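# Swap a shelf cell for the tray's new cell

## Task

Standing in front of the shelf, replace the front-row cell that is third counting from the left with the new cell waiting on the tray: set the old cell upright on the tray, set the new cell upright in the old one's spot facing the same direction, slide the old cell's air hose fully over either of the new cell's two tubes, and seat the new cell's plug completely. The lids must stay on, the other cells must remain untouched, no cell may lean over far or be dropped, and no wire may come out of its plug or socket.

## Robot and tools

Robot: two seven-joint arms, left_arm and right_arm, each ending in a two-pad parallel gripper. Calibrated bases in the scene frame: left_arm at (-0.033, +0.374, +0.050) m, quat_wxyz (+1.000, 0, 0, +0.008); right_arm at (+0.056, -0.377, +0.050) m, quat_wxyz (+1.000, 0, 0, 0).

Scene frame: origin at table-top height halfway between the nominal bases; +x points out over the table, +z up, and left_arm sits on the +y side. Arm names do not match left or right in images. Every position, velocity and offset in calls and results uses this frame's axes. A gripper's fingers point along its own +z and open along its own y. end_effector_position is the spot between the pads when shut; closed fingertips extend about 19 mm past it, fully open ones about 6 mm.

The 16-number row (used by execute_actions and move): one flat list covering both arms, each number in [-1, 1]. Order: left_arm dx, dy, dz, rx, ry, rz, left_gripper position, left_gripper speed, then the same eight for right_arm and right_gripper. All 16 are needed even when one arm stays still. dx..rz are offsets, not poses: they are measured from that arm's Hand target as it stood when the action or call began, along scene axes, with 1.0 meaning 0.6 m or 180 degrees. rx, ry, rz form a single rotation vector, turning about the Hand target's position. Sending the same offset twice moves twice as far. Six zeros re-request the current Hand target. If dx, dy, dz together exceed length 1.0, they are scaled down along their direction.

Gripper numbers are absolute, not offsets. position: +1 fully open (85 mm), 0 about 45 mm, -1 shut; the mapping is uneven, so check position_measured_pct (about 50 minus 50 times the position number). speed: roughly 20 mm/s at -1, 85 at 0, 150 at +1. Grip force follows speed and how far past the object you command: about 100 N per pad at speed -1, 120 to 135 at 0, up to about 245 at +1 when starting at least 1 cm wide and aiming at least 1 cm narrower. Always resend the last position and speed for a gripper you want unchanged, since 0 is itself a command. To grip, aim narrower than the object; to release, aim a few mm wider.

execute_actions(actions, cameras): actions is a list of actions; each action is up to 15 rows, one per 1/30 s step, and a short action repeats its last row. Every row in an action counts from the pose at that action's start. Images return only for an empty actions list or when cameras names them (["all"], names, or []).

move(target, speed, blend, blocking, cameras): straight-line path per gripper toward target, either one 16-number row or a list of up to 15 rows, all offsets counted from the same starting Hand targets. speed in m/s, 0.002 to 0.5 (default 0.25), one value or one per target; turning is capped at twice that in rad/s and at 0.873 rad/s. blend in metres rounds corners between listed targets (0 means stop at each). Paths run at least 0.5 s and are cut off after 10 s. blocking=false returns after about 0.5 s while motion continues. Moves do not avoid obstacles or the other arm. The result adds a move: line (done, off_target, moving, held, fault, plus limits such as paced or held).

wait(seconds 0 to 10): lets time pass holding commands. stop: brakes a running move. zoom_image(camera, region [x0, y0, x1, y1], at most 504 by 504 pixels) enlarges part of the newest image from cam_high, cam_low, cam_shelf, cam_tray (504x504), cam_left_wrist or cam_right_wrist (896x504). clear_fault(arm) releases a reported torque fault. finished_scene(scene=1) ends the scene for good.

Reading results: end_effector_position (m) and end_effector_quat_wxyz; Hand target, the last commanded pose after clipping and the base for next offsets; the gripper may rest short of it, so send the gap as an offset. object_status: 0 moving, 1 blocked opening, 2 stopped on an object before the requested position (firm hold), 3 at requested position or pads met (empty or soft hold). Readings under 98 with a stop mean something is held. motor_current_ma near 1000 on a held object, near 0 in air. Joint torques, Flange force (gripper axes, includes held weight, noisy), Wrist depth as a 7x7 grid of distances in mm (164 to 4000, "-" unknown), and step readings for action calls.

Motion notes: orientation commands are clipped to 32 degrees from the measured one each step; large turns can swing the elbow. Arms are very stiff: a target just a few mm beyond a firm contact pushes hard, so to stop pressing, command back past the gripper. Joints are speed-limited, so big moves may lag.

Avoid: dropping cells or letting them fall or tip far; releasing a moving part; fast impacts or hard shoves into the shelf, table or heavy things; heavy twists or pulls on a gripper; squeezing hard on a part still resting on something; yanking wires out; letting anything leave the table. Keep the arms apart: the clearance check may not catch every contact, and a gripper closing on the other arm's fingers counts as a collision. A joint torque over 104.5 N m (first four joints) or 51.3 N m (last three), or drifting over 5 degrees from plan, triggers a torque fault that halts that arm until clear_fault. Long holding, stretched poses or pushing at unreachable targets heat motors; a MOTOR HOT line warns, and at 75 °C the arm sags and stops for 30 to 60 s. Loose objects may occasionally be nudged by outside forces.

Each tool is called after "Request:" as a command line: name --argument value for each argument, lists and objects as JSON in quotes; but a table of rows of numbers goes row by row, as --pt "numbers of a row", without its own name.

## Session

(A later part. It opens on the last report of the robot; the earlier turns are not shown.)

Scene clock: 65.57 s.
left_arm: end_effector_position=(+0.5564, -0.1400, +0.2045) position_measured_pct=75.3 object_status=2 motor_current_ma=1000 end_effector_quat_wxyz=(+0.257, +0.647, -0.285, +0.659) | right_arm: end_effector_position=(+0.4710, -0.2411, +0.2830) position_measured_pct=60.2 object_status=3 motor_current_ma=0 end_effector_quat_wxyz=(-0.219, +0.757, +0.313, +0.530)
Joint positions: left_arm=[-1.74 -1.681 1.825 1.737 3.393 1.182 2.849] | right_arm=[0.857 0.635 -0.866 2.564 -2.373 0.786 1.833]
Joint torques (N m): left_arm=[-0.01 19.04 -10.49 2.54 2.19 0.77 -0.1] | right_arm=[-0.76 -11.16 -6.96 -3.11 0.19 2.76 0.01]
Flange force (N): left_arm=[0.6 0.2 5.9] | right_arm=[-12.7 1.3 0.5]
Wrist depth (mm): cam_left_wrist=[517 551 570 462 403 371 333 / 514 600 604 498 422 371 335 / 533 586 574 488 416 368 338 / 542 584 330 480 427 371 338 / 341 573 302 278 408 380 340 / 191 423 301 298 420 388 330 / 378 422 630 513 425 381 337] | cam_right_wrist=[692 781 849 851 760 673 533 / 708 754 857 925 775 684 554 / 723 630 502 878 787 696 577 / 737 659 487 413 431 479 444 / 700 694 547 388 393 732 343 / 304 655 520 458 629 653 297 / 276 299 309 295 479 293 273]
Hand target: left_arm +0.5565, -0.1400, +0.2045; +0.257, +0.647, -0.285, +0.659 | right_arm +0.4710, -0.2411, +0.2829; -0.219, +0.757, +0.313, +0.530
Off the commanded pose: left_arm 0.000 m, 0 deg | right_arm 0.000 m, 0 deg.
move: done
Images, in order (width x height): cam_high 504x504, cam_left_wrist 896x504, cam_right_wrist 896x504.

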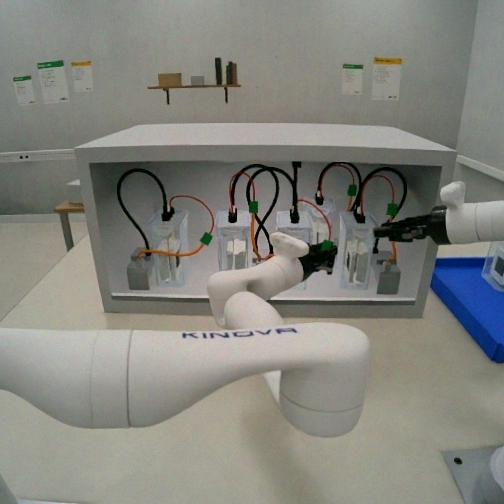

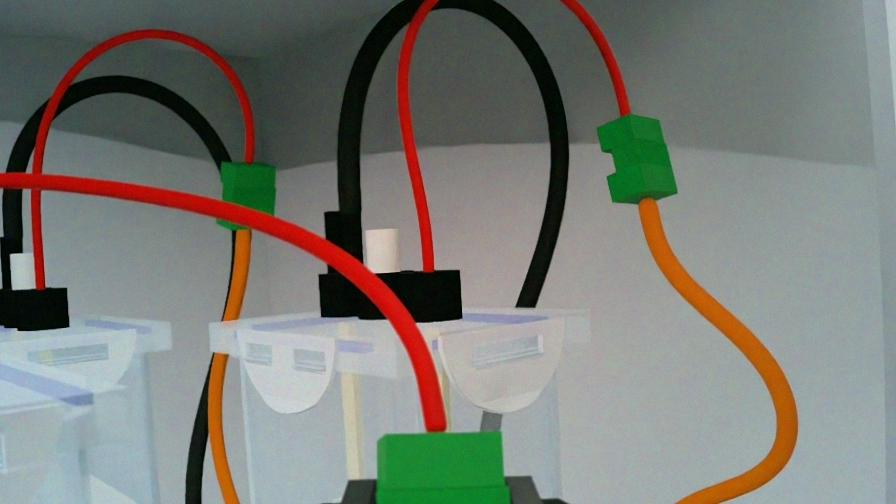

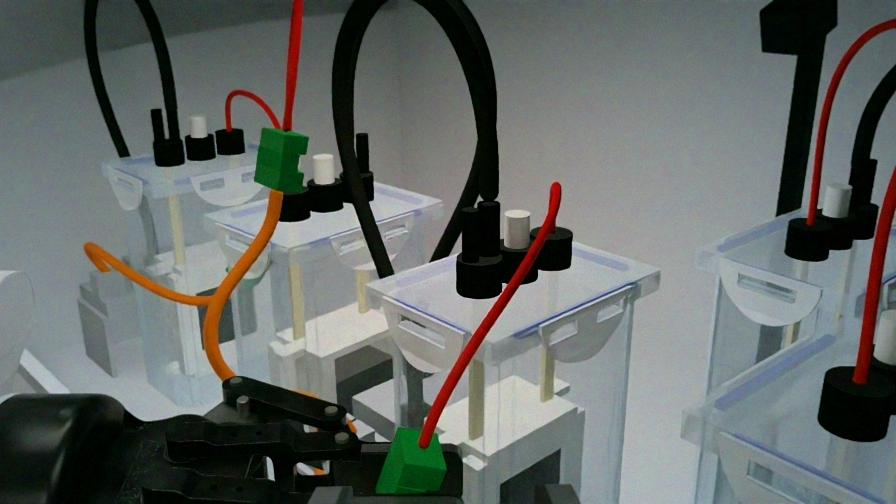

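Request:
move --target '[0,0,0,0,0,0,-0.75,-1,0.1022,0.1235,-0.0727,0,0,0,-0.2,1]' --speed 0.06 --cameras '["cam_right_wrist","cam_left_wrist","cam_high","cam_shelf"]'

Request:
zoom_image --camera "cam_shelf" --region '[150, 180, 300, 310]'

Request:
zoom_image --camera "cam_right_wrist" --region '[300, 380, 580, 504]'

Scene clock: 68.97 s.
left_arm: end_effector_position=(+0.5564, -0.1400, +0.2045) position_measured_pct=75.3 object_status=2 motor_current_ma=1000 end_effector_quat_wxyz=(+0.257, +0.647, -0.285, +0.659) | right_arm: end_effector_position=(+0.5323, -0.1670, +0.2393) position_measured_pct=60.2 object_status=3 motor_current_ma=0 end_effector_quat_wxyz=(-0.219, +0.757, +0.313, +0.530)
Joint positions: left_arm=[-1.74 -1.681 1.825 1.737 3.393 1.182 2.849] | right_arm=[0.456 0.813 -0.763 2.429 -2.711 0.891 2.052]
Joint torques (N m): left_arm=[-0.02 19.04 -10.48 2.54 2.22 0.78 -0.1] | right_arm=[-0.74 -14.8 -7.88 -2.9 0.59 2.55 0]
Flange force (N): left_arm=[0.7 0.2 6.0] | right_arm=[-9.5 2.3 -0.5]
Wrist depth (mm): cam_left_wrist=[518 553 569 459 404 372 333 / 517 598 607 497 422 373 340 / 533 584 575 486 415 302 166 / 542 583 331 479 400 - - / 341 572 303 275 - - - / 192 424 302 - - - - / 378 423 630 - 424 398 335] | cam_right_wrist=[622 691 757 823 666 605 543 / 616 531 370 835 665 616 555 / 624 426 400 426 303 629 562 / 644 367 403 319 302 334 352 / 611 572 440 289 271 298 595 / 596 331 431 312 359 571 574 / 225 232 227 330 348 517 516]
Hand target: left_arm +0.5564, -0.1400, +0.2045; +0.257, +0.647, -0.285, +0.659 | right_arm +0.5323, -0.1670, +0.2393; -0.219, +0.757, +0.313, +0.530
Off the commanded pose: left_arm 0.000 m, 0 deg | right_arm 0.000 m, 0 deg.
move: done
Images, in order (width x height): cam_high 504x504, cam_shelf 504x504, cam_left_wrist 896x504, cam_right_wrist 896x504.

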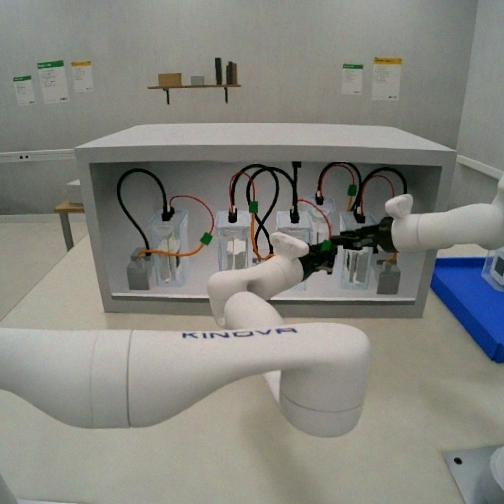

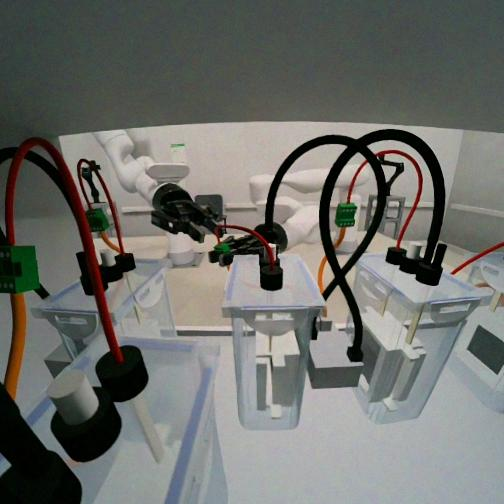

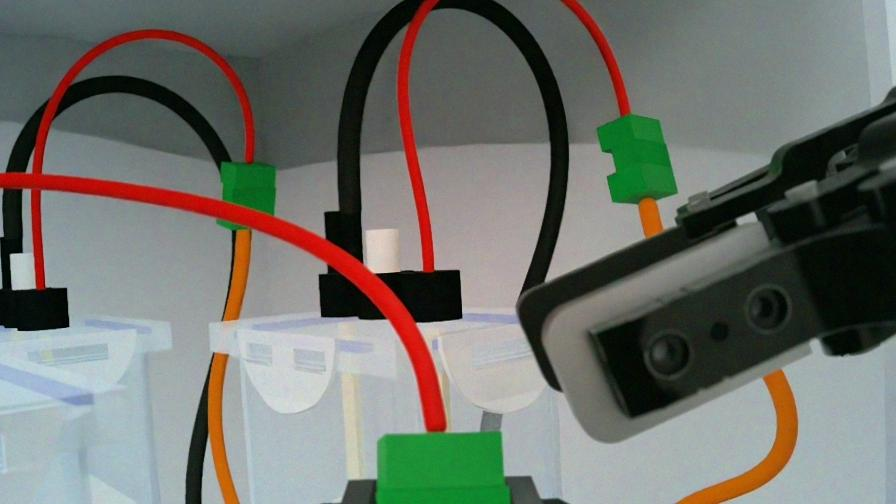

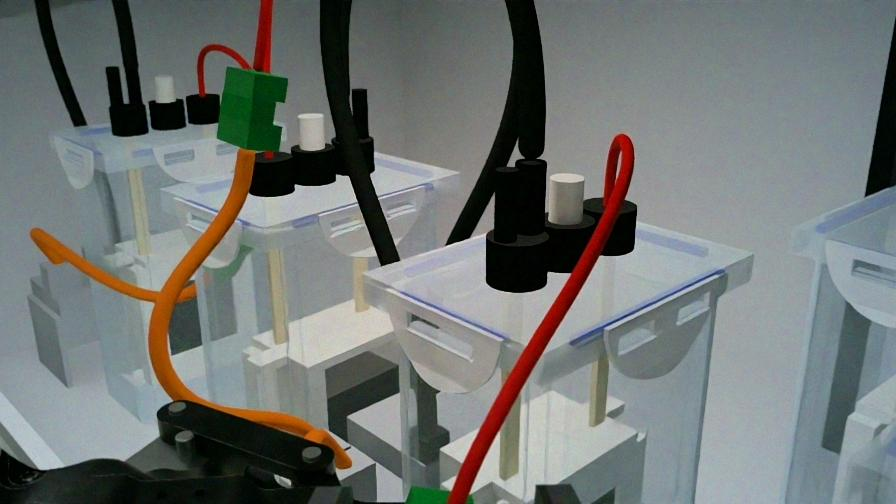

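Scaled by 3.360 from the camera's 504x504 image, which has a finer 720x720 frame.

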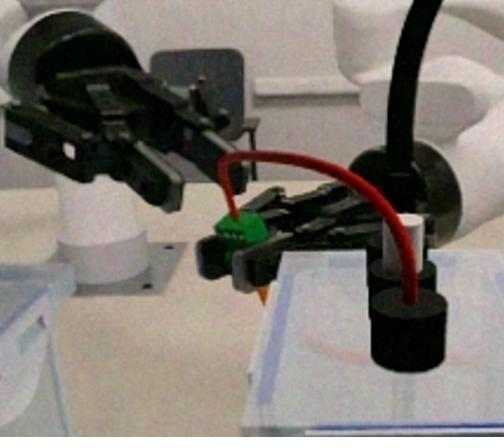

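Scaled by 1.800 from the camera's 896x504 image, which has a finer 1280x720 frame.

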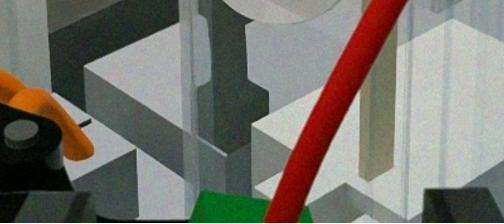

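Request:
move --target '[0,0,0,0,0,0,-0.75,-1,0.0442,0.0466,-0.0214,0,0,0,-0.2,1]' --speed 0.04 --cameras '["cam_right_wrist","cam_left_wrist","cam_shelf"]'

Request:
zoom_image --camera "cam_shelf" --region '[150, 180, 300, 310]'

Request:
zoom_image --camera "cam_left_wrist" --region '[330, 370, 630, 504]'

Scene clock: 71.23 s.
left_arm: end_effector_position=(+0.5565, -0.1400, +0.2045) position_measured_pct=75.3 object_status=2 motor_current_ma=1000 end_effector_quat_wxyz=(+0.257, +0.647, -0.285, +0.659) | right_arm: end_effector_position=(+0.5588, -0.1390, +0.2265) position_measured_pct=60.2 object_status=3 motor_current_ma=0 end_effector_quat_wxyz=(-0.219, +0.757, +0.313, +0.530)
Joint positions: left_arm=[-1.74 -1.682 1.825 1.737 3.393 1.182 2.849] | right_arm=[0.357 0.864 -0.746 2.34 -2.774 0.882 2.075]
Joint torques (N m): left_arm=[1.47 20.56 -11.62 1.76 2.68 1.54 -0.17] | right_arm=[-0.94 -15.15 -7.77 -3.38 0.45 2.1 0.04]
Flange force (N): left_arm=[-1.8 -1.6 6.1] | right_arm=[-6.4 1.6 -3.1]
Wrist depth (mm): cam_left_wrist=[518 554 569 460 410 372 - / 516 589 589 487 413 373 - / 535 575 561 489 407 - - / 539 586 329 492 - - - / 340 570 310 273 - - - / 190 423 - - - - - / - - - - - - -] | cam_right_wrist=[596 638 707 787 659 580 518 / 493 291 373 787 666 589 527 / 504 360 359 389 264 596 537 / 552 329 334 272 255 284 315 / 553 550 397 248 238 248 551 / 551 535 395 242 215 256 548 / 459 202 355 334 309 494 487]
Hand target: left_arm +0.5564, -0.1400, +0.2045; +0.257, +0.647, -0.285, +0.659 | right_arm +0.5588, -0.1390, +0.2265; -0.219, +0.757, +0.313, +0.530
Off the commanded pose: left_arm 0.000 m, 0 deg | right_arm 0.000 m, 0 deg.
move: done
Images, in order (width x height): cam_shelf 504x504, cam_left_wrist 896x504, cam_right_wrist 896x504.

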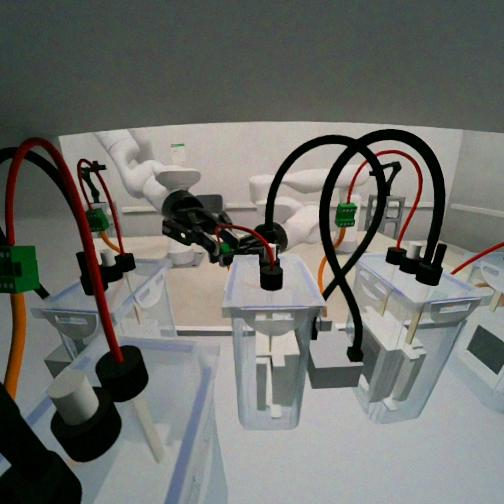

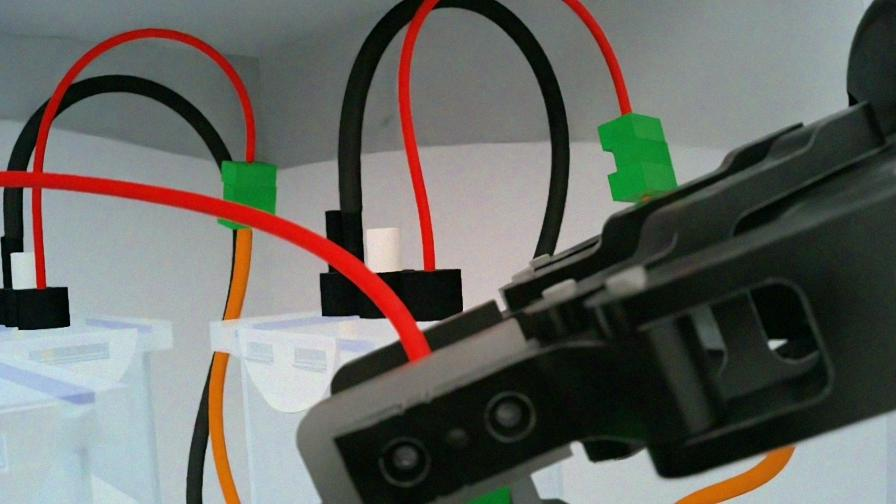

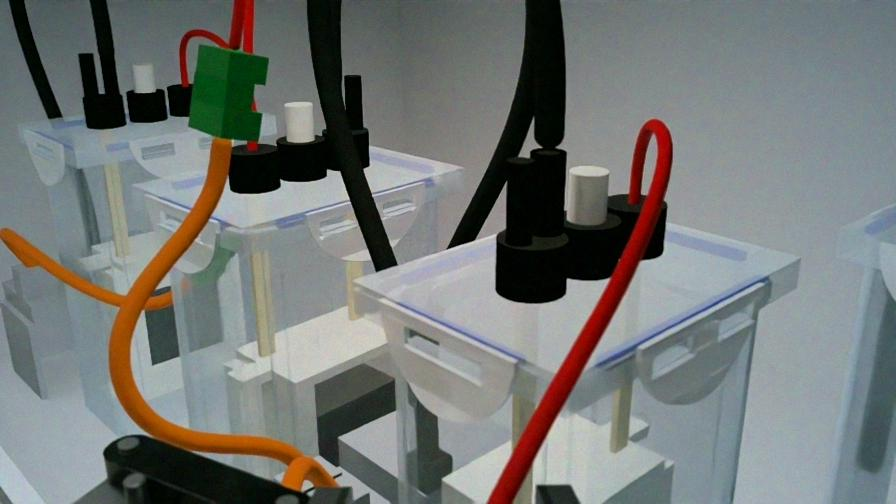

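Scaled by 3.360 from the camera's 504x504 image, which has a finer 720x720 frame.

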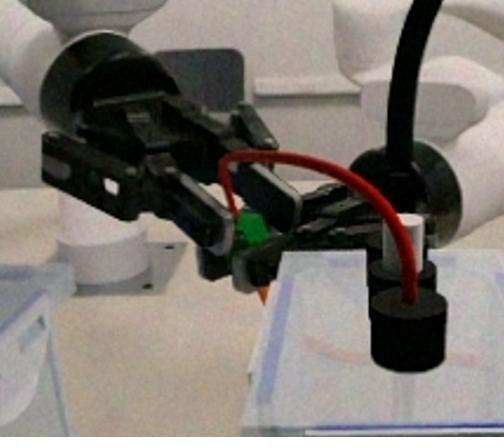

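Scaled by 1.680 from the camera's 896x504 image, which has a finer 1280x720 frame.

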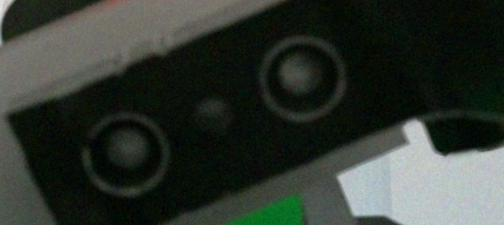

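Request:
move --target '[0,0,0,0,0,0,-0.75,-1,-0.003,-0.003,0.006,0,0,0,-0.2,1]' --speed 0.04 --cameras '["cam_left_wrist"]'

Scene clock: 72.23 s.
left_arm: end_effector_position=(+0.5564, -0.1401, +0.2045) position_measured_pct=75.3 object_status=2 motor_current_ma=1000 end_effector_quat_wxyz=(+0.257, +0.647, -0.285, +0.659) | right_arm: end_effector_position=(+0.5570, -0.1408, +0.2301) position_measured_pct=60.2 object_status=3 motor_current_ma=0 end_effector_quat_wxyz=(-0.219, +0.757, +0.313, +0.530)
Joint positions: left_arm=[-1.74 -1.682 1.825 1.737 3.393 1.182 2.849] | right_arm=[0.366 0.852 -0.751 2.346 -2.772 0.877 2.068]
Joint torques (N m): left_arm=[0 19.05 -10.5 2.52 2.2 0.78 -0.1] | right_arm=[-0.71 -15.85 -8.21 -3.23 0.71 2.5 -0.03]
Flange force (N): left_arm=[0.6 0.2 5.9] | right_arm=[-8.2 1.7 -0.1]
Wrist depth (mm): cam_left_wrist=[519 554 567 462 404 372 - / 516 598 608 497 422 372 - / 532 584 572 488 406 - - / 543 583 331 491 - - - / 340 571 302 - - - - / 191 455 - - - - - / 380 - - - - 309 -] | cam_right_wrist=[594 643 704 790 628 581 521 / 500 496 379 790 668 591 528 / 510 371 363 400 266 603 539 / 521 329 343 281 265 294 541 / 559 552 404 253 244 255 555 / 560 537 395 245 217 261 553 / 506 207 364 336 314 500 483]
Hand target: left_arm +0.5564, -0.1400, +0.2045; +0.257, +0.647, -0.285, +0.659 | right_arm +0.5570, -0.1408, +0.2301; -0.219, +0.757, +0.313, +0.530
Off the commanded pose: left_arm 0.000 m, 0 deg | right_arm 0.000 m, 0 deg.
move: done
Images, in order (width x height): cam_left_wrist 896x504.

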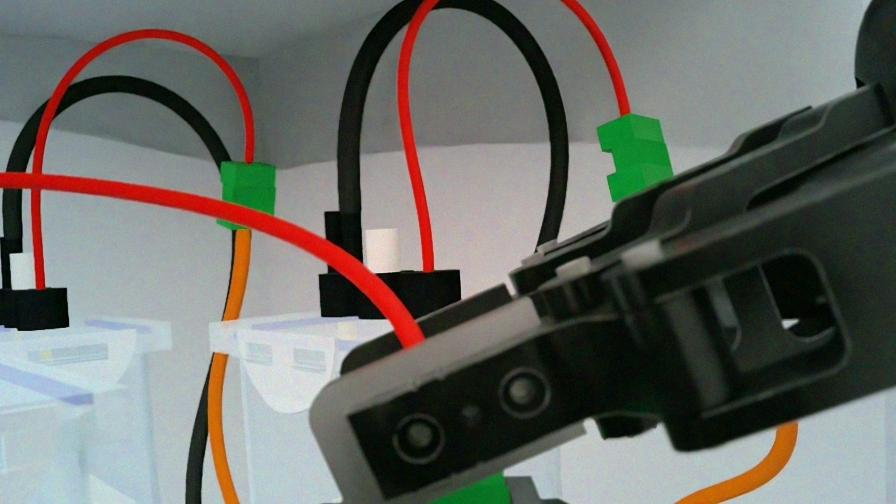

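Request:
move --target '[0,0,0,0,0,0,-0.75,-1,-0.0083,-0.0083,-0.0042,0.0314,-0.0314,0,-0.2,1]' --speed 0.04 --cameras '["cam_left_wrist","cam_right_wrist"]'

Scene clock: 75.23 s.
left_arm: end_effector_position=(+0.5564, -0.1400, +0.2045) position_measured_pct=75.3 object_status=2 motor_current_ma=1000 end_effector_quat_wxyz=(+0.257, +0.647, -0.285, +0.659) | right_arm: end_effector_position=(+0.5520, -0.1458, +0.2276) position_measured_pct=60.2 object_status=3 motor_current_ma=0 end_effector_quat_wxyz=(-0.240, +0.718, +0.297, +0.581)
Joint positions: left_arm=[-1.74 -1.682 1.825 1.737 3.393 1.182 2.849] | right_arm=[0.398 1.014 -0.73 2.383 -2.643 1.095 2.159]
Joint torques (N m): left_arm=[-0.01 19.05 -10.5 2.55 2.19 0.75 -0.09] | right_arm=[-0.72 -16.39 -8.73 -1.29 1.09 2.43 -0.01]
Flange force (N): left_arm=[0.6 0.1 5.9] | right_arm=[-9.0 2.5 -2.7]
Wrist depth (mm): cam_left_wrist=[518 554 569 460 404 372 334 / 516 599 603 497 423 373 334 / 532 585 575 490 416 369 342 / 543 583 330 479 418 - - / 341 568 302 272 - - - / 191 423 289 - - - - / 378 422 - - - - -] | cam_right_wrist=[595 670 724 795 647 594 533 / 617 675 784 809 661 604 537 / 609 521 398 816 672 603 544 / 583 377 371 408 281 612 552 / 618 361 359 272 263 294 327 / 567 560 423 253 235 261 569 / 576 217 395 384 323 561 562]
Hand target: left_arm +0.5564, -0.1400, +0.2045; +0.257, +0.647, -0.285, +0.659 | right_arm +0.5520, -0.1458, +0.2276; -0.240, +0.718, +0.297, +0.581
Off the commanded pose: left_arm 0.000 m, 0 deg | right_arm 0.000 m, 0 deg.
move: done
Images, in order (width x height): cam_left_wrist 896x504, cam_right_wrist 896x504.

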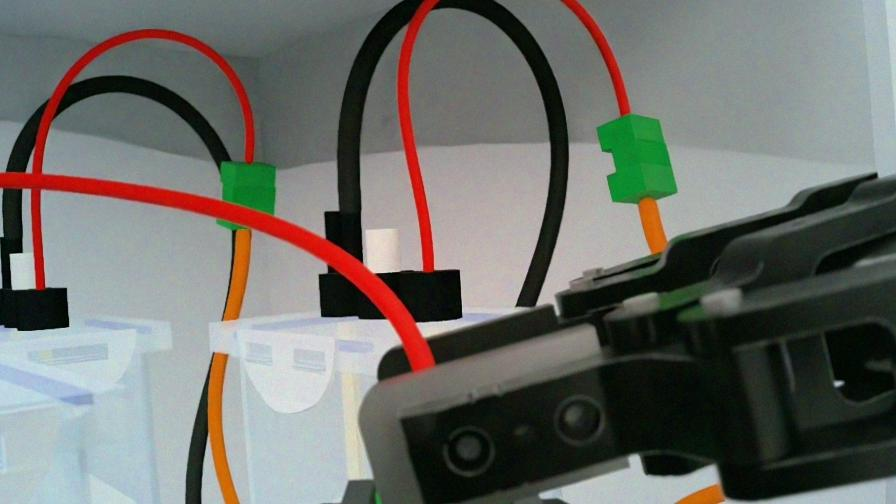

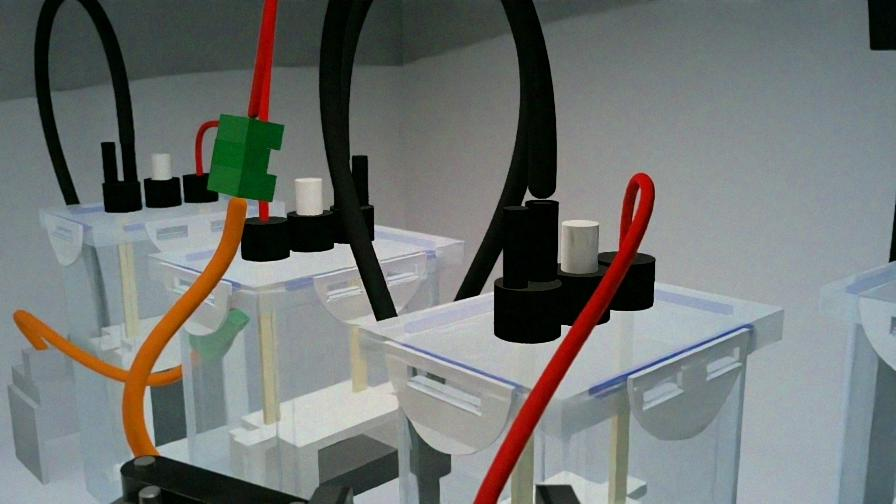

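Request:
move --target '[0,0,0,0,0,0,-0.75,-1,0,0,0,0,0,0.039,-0.2,1]' --speed 0.04 --cameras '["cam_left_wrist","cam_shelf"]'

Request:
zoom_image --camera "cam_shelf" --region '[170, 200, 270, 290]'

Scene clock: 77.93 s.
left_arm: end_effector_position=(+0.5564, -0.1400, +0.2045) position_measured_pct=75.3 object_status=2 motor_current_ma=1000 end_effector_quat_wxyz=(+0.257, +0.647, -0.285, +0.659) | right_arm: end_effector_position=(+0.5520, -0.1458, +0.2276) position_measured_pct=60.2 object_status=3 motor_current_ma=0 end_effector_quat_wxyz=(-0.276, +0.699, +0.340, +0.565)
Joint positions: left_arm=[-1.74 -1.682 1.825 1.737 3.393 1.182 2.849] | right_arm=[0.497 1.016 -0.748 2.295 -2.407 0.906 2.038]
Joint torques (N m): left_arm=[-0.01 19.05 -10.49 2.54 2.2 0.76 -0.12] | right_arm=[-0.71 -16.34 -9.28 -1.65 0.7 2.61 0.02]
Flange force (N): left_arm=[0.6 0.1 5.9] | right_arm=[-8.2 0.7 -2.6]
Wrist depth (mm): cam_left_wrist=[519 553 566 462 405 371 333 / 513 599 606 497 422 373 335 / 533 584 575 484 417 368 341 / 543 585 330 480 400 169 - / 340 571 303 270 170 - - / 191 423 - - - - - / 378 423 - - - - -] | cam_right_wrist=[607 644 710 779 709 624 553 / 612 666 698 819 712 630 560 / 623 613 317 785 723 634 566 / 632 510 370 401 261 631 573 / 631 560 373 285 260 278 541 / 638 566 577 266 226 240 552 / 590 221 394 402 337 541 562]
Hand target: left_arm +0.5564, -0.1400, +0.2045; +0.257, +0.647, -0.285, +0.659 | right_arm +0.5520, -0.1458, +0.2276; -0.276, +0.699, +0.340, +0.565
Off the commanded pose: left_arm 0.000 m, 0 deg | right_arm 0.000 m, 0 deg.
move: done
Images, in order (width x height): cam_shelf 504x504, cam_left_wrist 896x504.

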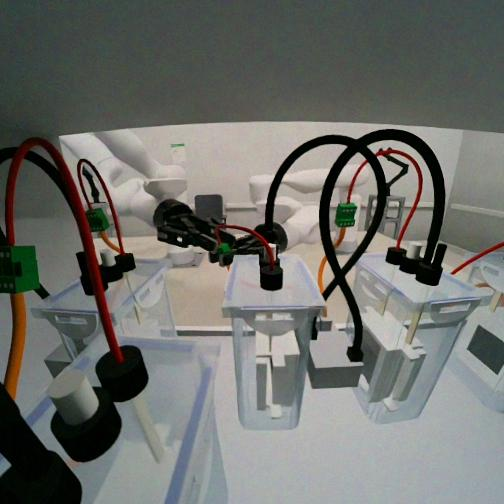

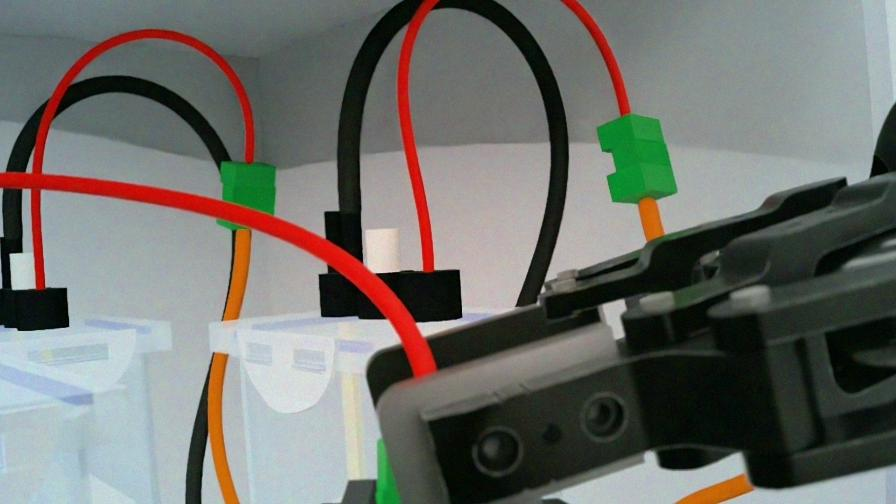

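Scaled by 5.040 from the camera's 504x504 image, which has a finer 720x720 frame.

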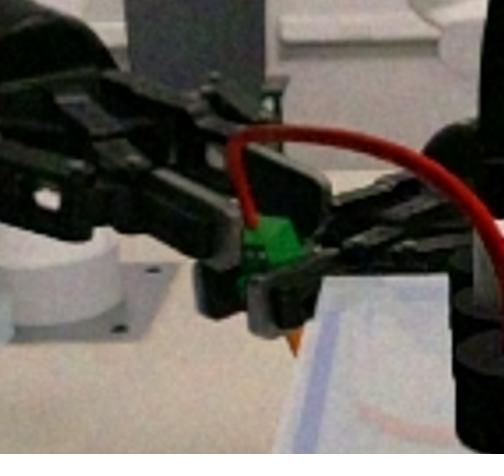

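Request:
move --target '[0,0,0,0,0,0,-0.75,-1,0,0,0,0,0,0,-0.85,-1]' --speed 0.04 --cameras '["cam_left_wrist","cam_shelf","cam_right_wrist"]'

Request:
zoom_image --camera "cam_shelf" --region '[170, 200, 270, 290]'

Scene clock: 80.10 s.
left_arm: end_effector_position=(+0.5565, -0.1400, +0.2045) position_measured_pct=75.3 object_status=2 motor_current_ma=1000 end_effector_quat_wxyz=(+0.257, +0.647, -0.285, +0.659) | right_arm: end_effector_position=(+0.5520, -0.1457, +0.2276) position_measured_pct=84.0 object_status=0 motor_current_ma=1000 end_effector_quat_wxyz=(-0.276, +0.699, +0.340, +0.565)
Joint positions: left_arm=[-1.74 -1.682 1.825 1.737 3.393 1.182 2.849] | right_arm=[0.497 1.016 -0.748 2.295 -2.406 0.906 2.038]
Joint torques (N m): left_arm=[1.02 21.88 -12.6 0.69 3.17 1.31 -0.05] | right_arm=[-3.5 -14.59 -9.55 0.89 1.29 1.09 -0.06]
Flange force (N): left_arm=[-3.0 -0.7 0.8] | right_arm=[-4.8 6.2 -5.0]
Wrist depth (mm): cam_left_wrist=[518 554 570 460 411 373 333 / 515 585 587 487 413 373 336 / 534 574 560 489 407 368 341 / 542 596 331 490 418 - - / 339 572 302 274 - - - / 189 424 - - - - - / - 423 - - - - -] | cam_right_wrist=[605 643 708 777 714 621 556 / 614 654 711 823 711 627 559 / 622 615 318 805 740 636 563 / 633 512 371 402 262 614 568 / 631 560 403 284 260 279 539 / 637 566 579 266 228 241 553 / 595 219 395 399 397 540 561]
Hand target: left_arm +0.5564, -0.1400, +0.2045; +0.257, +0.647, -0.285, +0.659 | right_arm +0.5520, -0.1458, +0.2276; -0.276, +0.699, +0.340, +0.565
Off the commanded pose: left_arm 0.000 m, 0 deg | right_arm 0.000 m, 0 deg.
move: done
Images, in order (width x height): cam_shelf 504x504, cam_left_wrist 896x504, cam_right_wrist 896x504.

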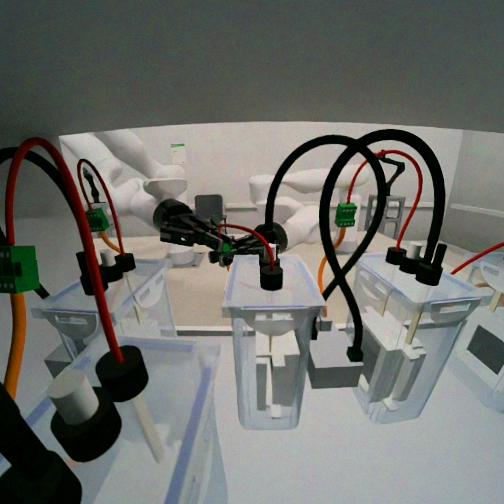

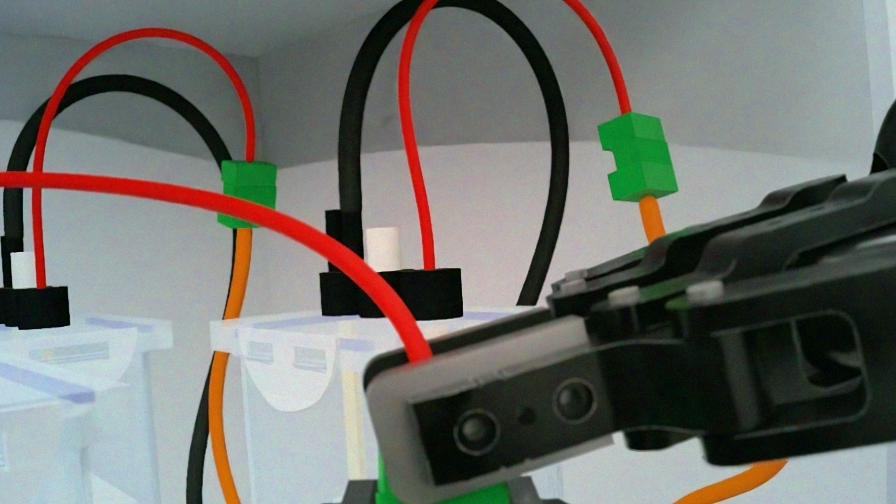

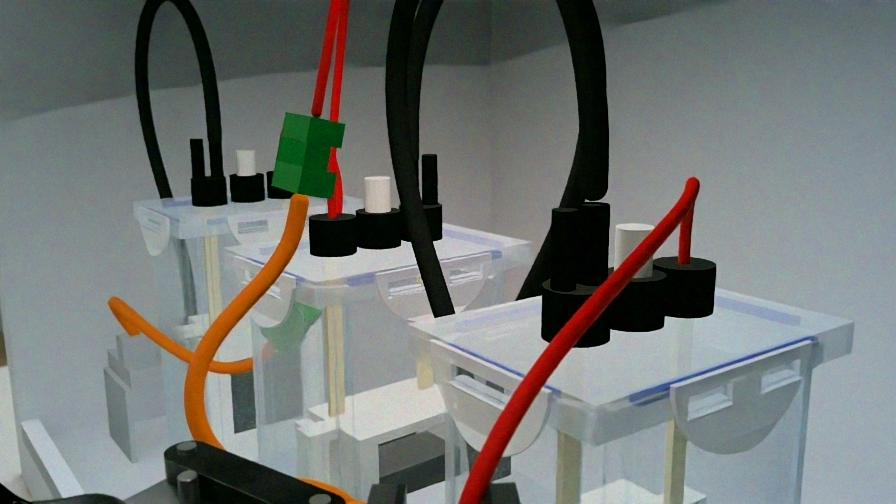

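Scaled by 5.040 from the camera's 504x504 image, which has a finer 720x720 frame.

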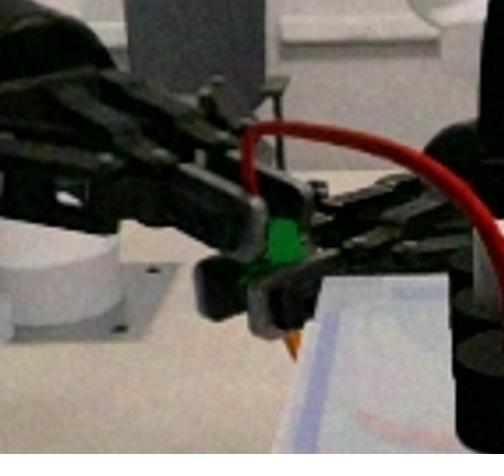

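Request:
move --target '[0,0,-0.02,0,0,0,-0.75,-1,0,0,0.02,0,0,0,-0.85,-1]' --speed 0.02 --cameras '["cam_left_wrist","cam_shelf"]'

Request:
zoom_image --camera "cam_shelf" --region '[170, 200, 270, 290]'

Scene clock: 83.27 s.
left_arm: end_effector_position=(+0.5565, -0.1400, +0.1925) position_measured_pct=75.3 object_status=2 motor_current_ma=1000 end_effector_quat_wxyz=(+0.257, +0.647, -0.285, +0.659) | right_arm: end_effector_position=(+0.5520, -0.1458, +0.2395) position_measured_pct=84.0 object_status=2 motor_current_ma=1000 end_effector_quat_wxyz=(-0.276, +0.699, +0.340, +0.565)
Joint positions: left_arm=[-1.741 -1.704 1.837 1.724 3.42 1.179 2.838] | right_arm=[0.506 0.98 -0.765 2.299 -2.412 0.888 2.012]
Joint torques (N m): left_arm=[-0.21 19 -10.4 2.8 2.23 0.68 -0.09] | right_arm=[-0.71 -16.08 -9.23 -1.85 0.67 2.64 0]
Flange force (N): left_arm=[0.6 0.4 5.8] | right_arm=[-8.2 1.0 -1.9]
Wrist depth (mm): cam_left_wrist=[518 590 573 483 412 373 339 / 527 453 571 486 412 373 - / 544 573 384 485 - - - / 532 593 - - - - - / 330 350 - - - - - / - - - 512 423 388 330 / 382 580 573 333 424 374 337] | cam_right_wrist=[608 648 700 758 719 627 553 / 616 658 725 814 712 628 558 / 624 659 320 803 721 639 566 / 630 520 387 409 267 640 573 / 632 606 358 363 263 295 567 / 644 571 590 280 242 255 280 / 616 568 409 262 225 251 561]
Hand target: left_arm +0.5565, -0.1400, +0.1925; +0.257, +0.647, -0.285, +0.659 | right_arm +0.5520, -0.1458, +0.2396; -0.276, +0.699, +0.340, +0.565
Off the commanded pose: left_arm 0.000 m, 0 deg | right_arm 0.000 m, 0 deg.
move: done
Images, in order (width x height): cam_shelf 504x504, cam_left_wrist 896x504.

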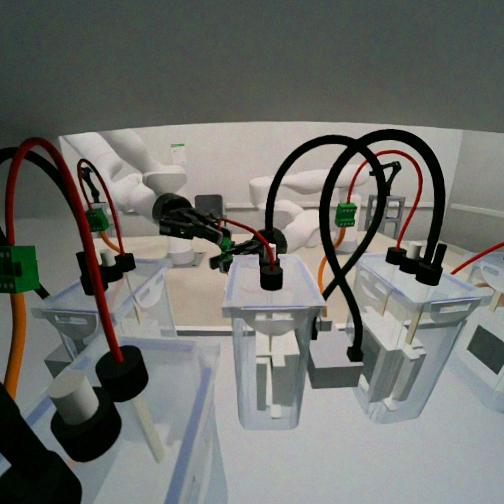

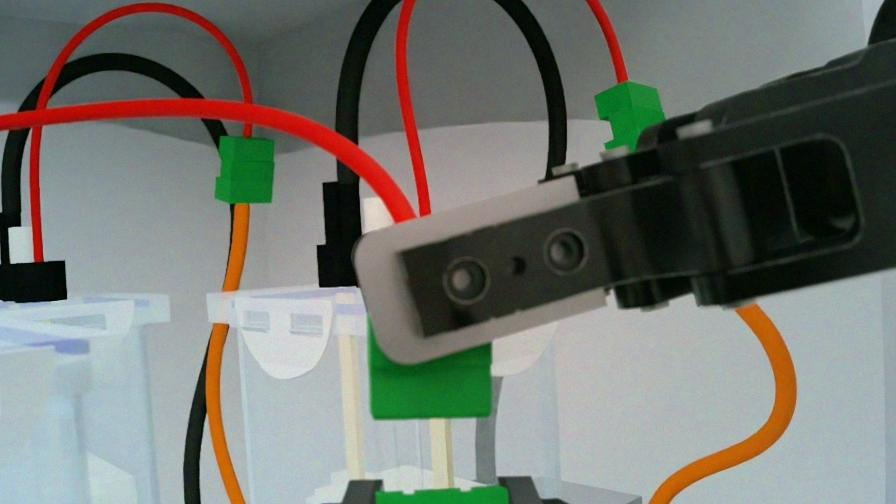

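Scaled by 5.040 from the camera's 504x504 image, which has a finer 720x720 frame.

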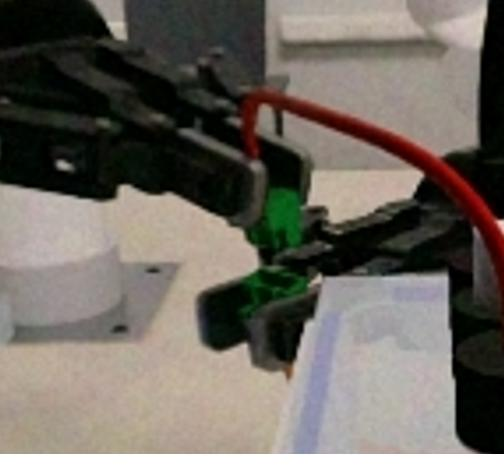

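Request:
move --pt "-0.09 0.09 -0.02 0 0 0 -0.75 -1 0 0 0.0 0 0 0 -0.85 -1" --pt "-0.08 0.3 0.01 0 0 0 -0.75 -1 0 0 0.0 0 0 0 -0.85 -1" --speed 0.08 --blend 0.02 --cameras '["cam_left_wrist","cam_shelf","cam_right_wrist","cam_low"]'

Scene clock: 88.27 s.
left_arm: end_effector_position=(+0.5084, +0.0399, +0.1985) position_measured_pct=75.3 object_status=2 motor_current_ma=1000 end_effector_quat_wxyz=(+0.257, +0.647, -0.285, +0.659) | right_arm: end_effector_position=(+0.5520, -0.1458, +0.2396) position_measured_pct=84.0 object_status=2 motor_current_ma=1000 end_effector_quat_wxyz=(-0.276, +0.699, +0.340, +0.566)
Joint positions: left_arm=[-1.914 -1.812 1.833 2.161 3.472 1.783 3.02] | right_arm=[0.506 0.98 -0.765 2.299 -2.412 0.888 2.012]
Joint torques (N m): left_arm=[-0.33 15.26 -8.4 4.47 2.49 0.08 -0.08] | right_arm=[-0.74 -16.13 -9.18 -1.82 0.67 2.64 0.01]
Flange force (N): left_arm=[-0.7 -0.7 5.1] | right_arm=[-8.2 1.2 -1.9]
Wrist depth (mm): cam_left_wrist=[509 573 592 658 625 555 505 / 571 536 718 741 634 565 508 / 259 231 548 641 618 580 325 / 566 329 339 735 470 296 285 / 568 324 302 336 503 554 506 / 284 290 504 723 500 580 507 / 562 558 368 579 466 496 509] | cam_right_wrist=[606 651 703 764 720 631 553 / 614 653 723 816 711 633 561 / 622 662 321 802 721 635 567 / 633 520 386 410 267 643 570 / 633 607 359 363 263 295 569 / 639 571 587 281 242 255 279 / 284 569 410 263 225 251 562]
Hand target: left_arm +0.5085, +0.0400, +0.1985; +0.257, +0.647, -0.285, +0.659 | right_arm +0.5520, -0.1458, +0.2396; -0.276, +0.699, +0.340, +0.566
Off the commanded pose: left_arm 0.000 m, 0 deg | right_arm 0.000 m, 0 deg.
move: done
Images, in order (width x height): cam_low 504x504, cam_shelf 504x504, cam_left_wrist 896x504, cam_right_wrist 896x504.

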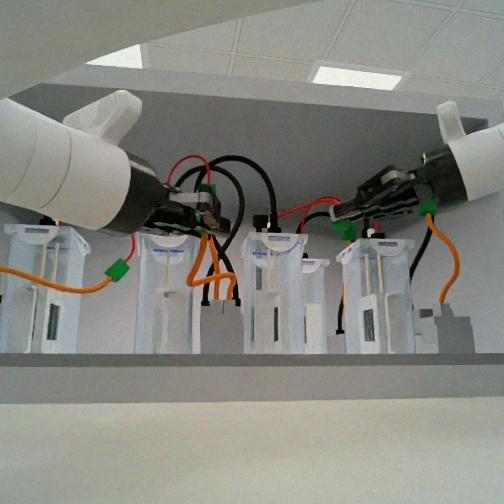

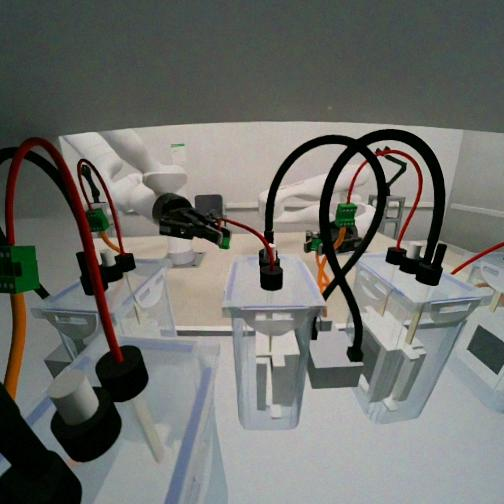

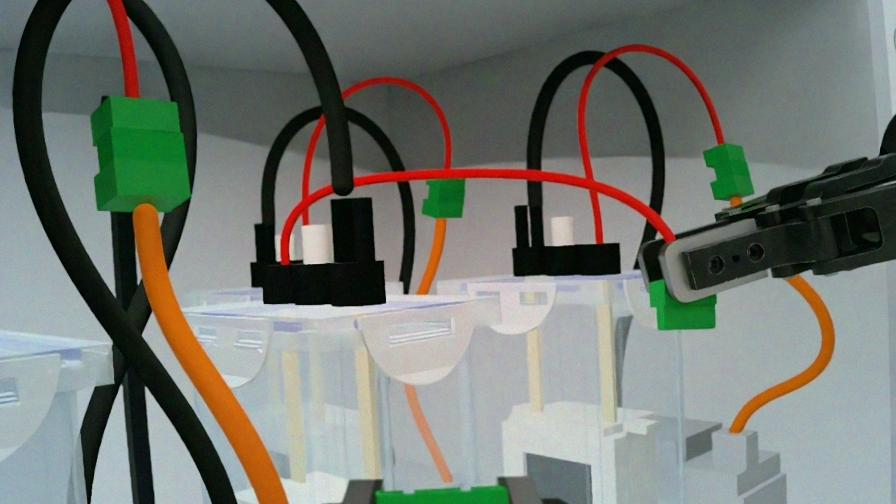

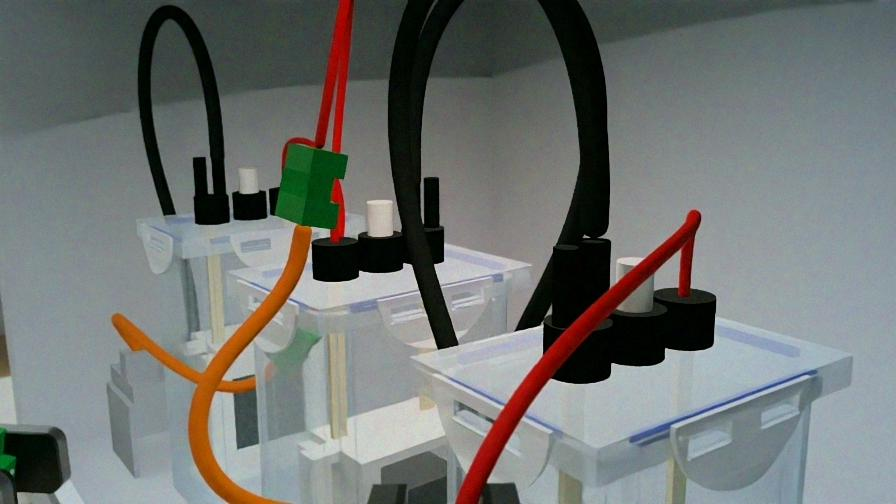

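Request:
zoom_image --camera "cam_right_wrist" --region '[520, 180, 720, 400]'

Request:
zoom_image --camera "cam_left_wrist" --region '[240, 120, 420, 320]'

Request:
zoom_image --camera "cam_left_wrist" --region '[480, 120, 680, 300]'

Request:
zoom_image --camera "cam_right_wrist" --region '[290, 140, 490, 360]'

Scaled by 2.291 from the camera's 896x504 image, which has a finer 1280x720 frame.

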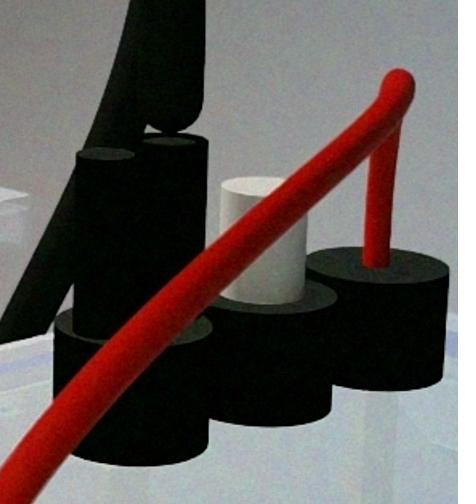

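Scaled by 2.520 from the camera's 896x504 image, which has a finer 1280x720 frame.

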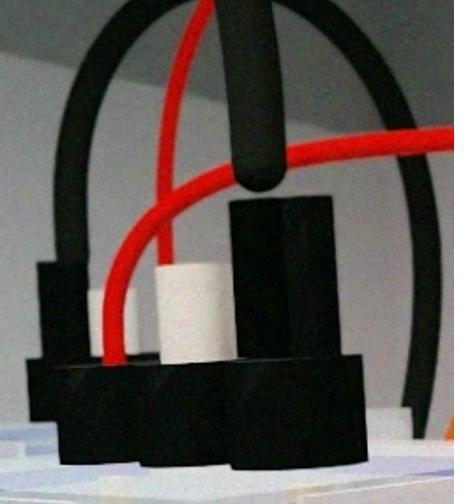

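Scaled by 2.520 from the camera's 896x504 image, which has a finer 1280x720 frame.

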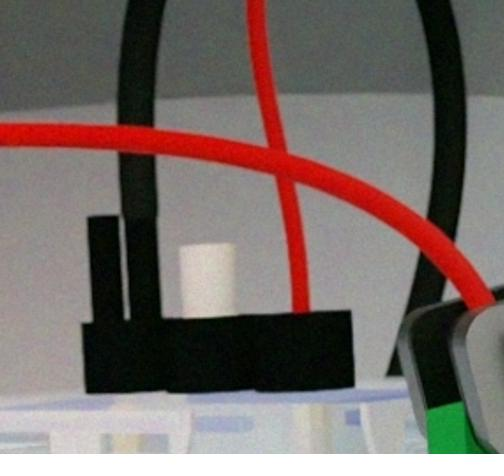

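Scaled by 2.291 from the camera's 896x504 image, which has a finer 1280x720 frame.

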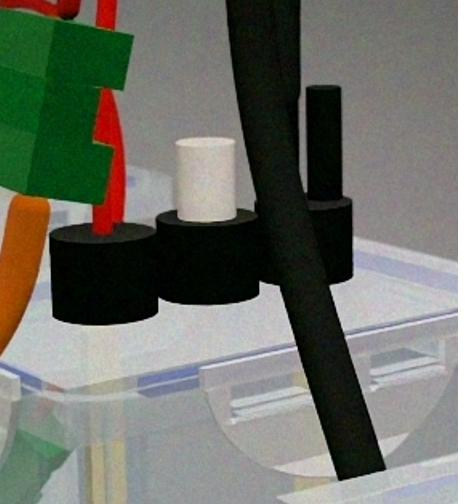

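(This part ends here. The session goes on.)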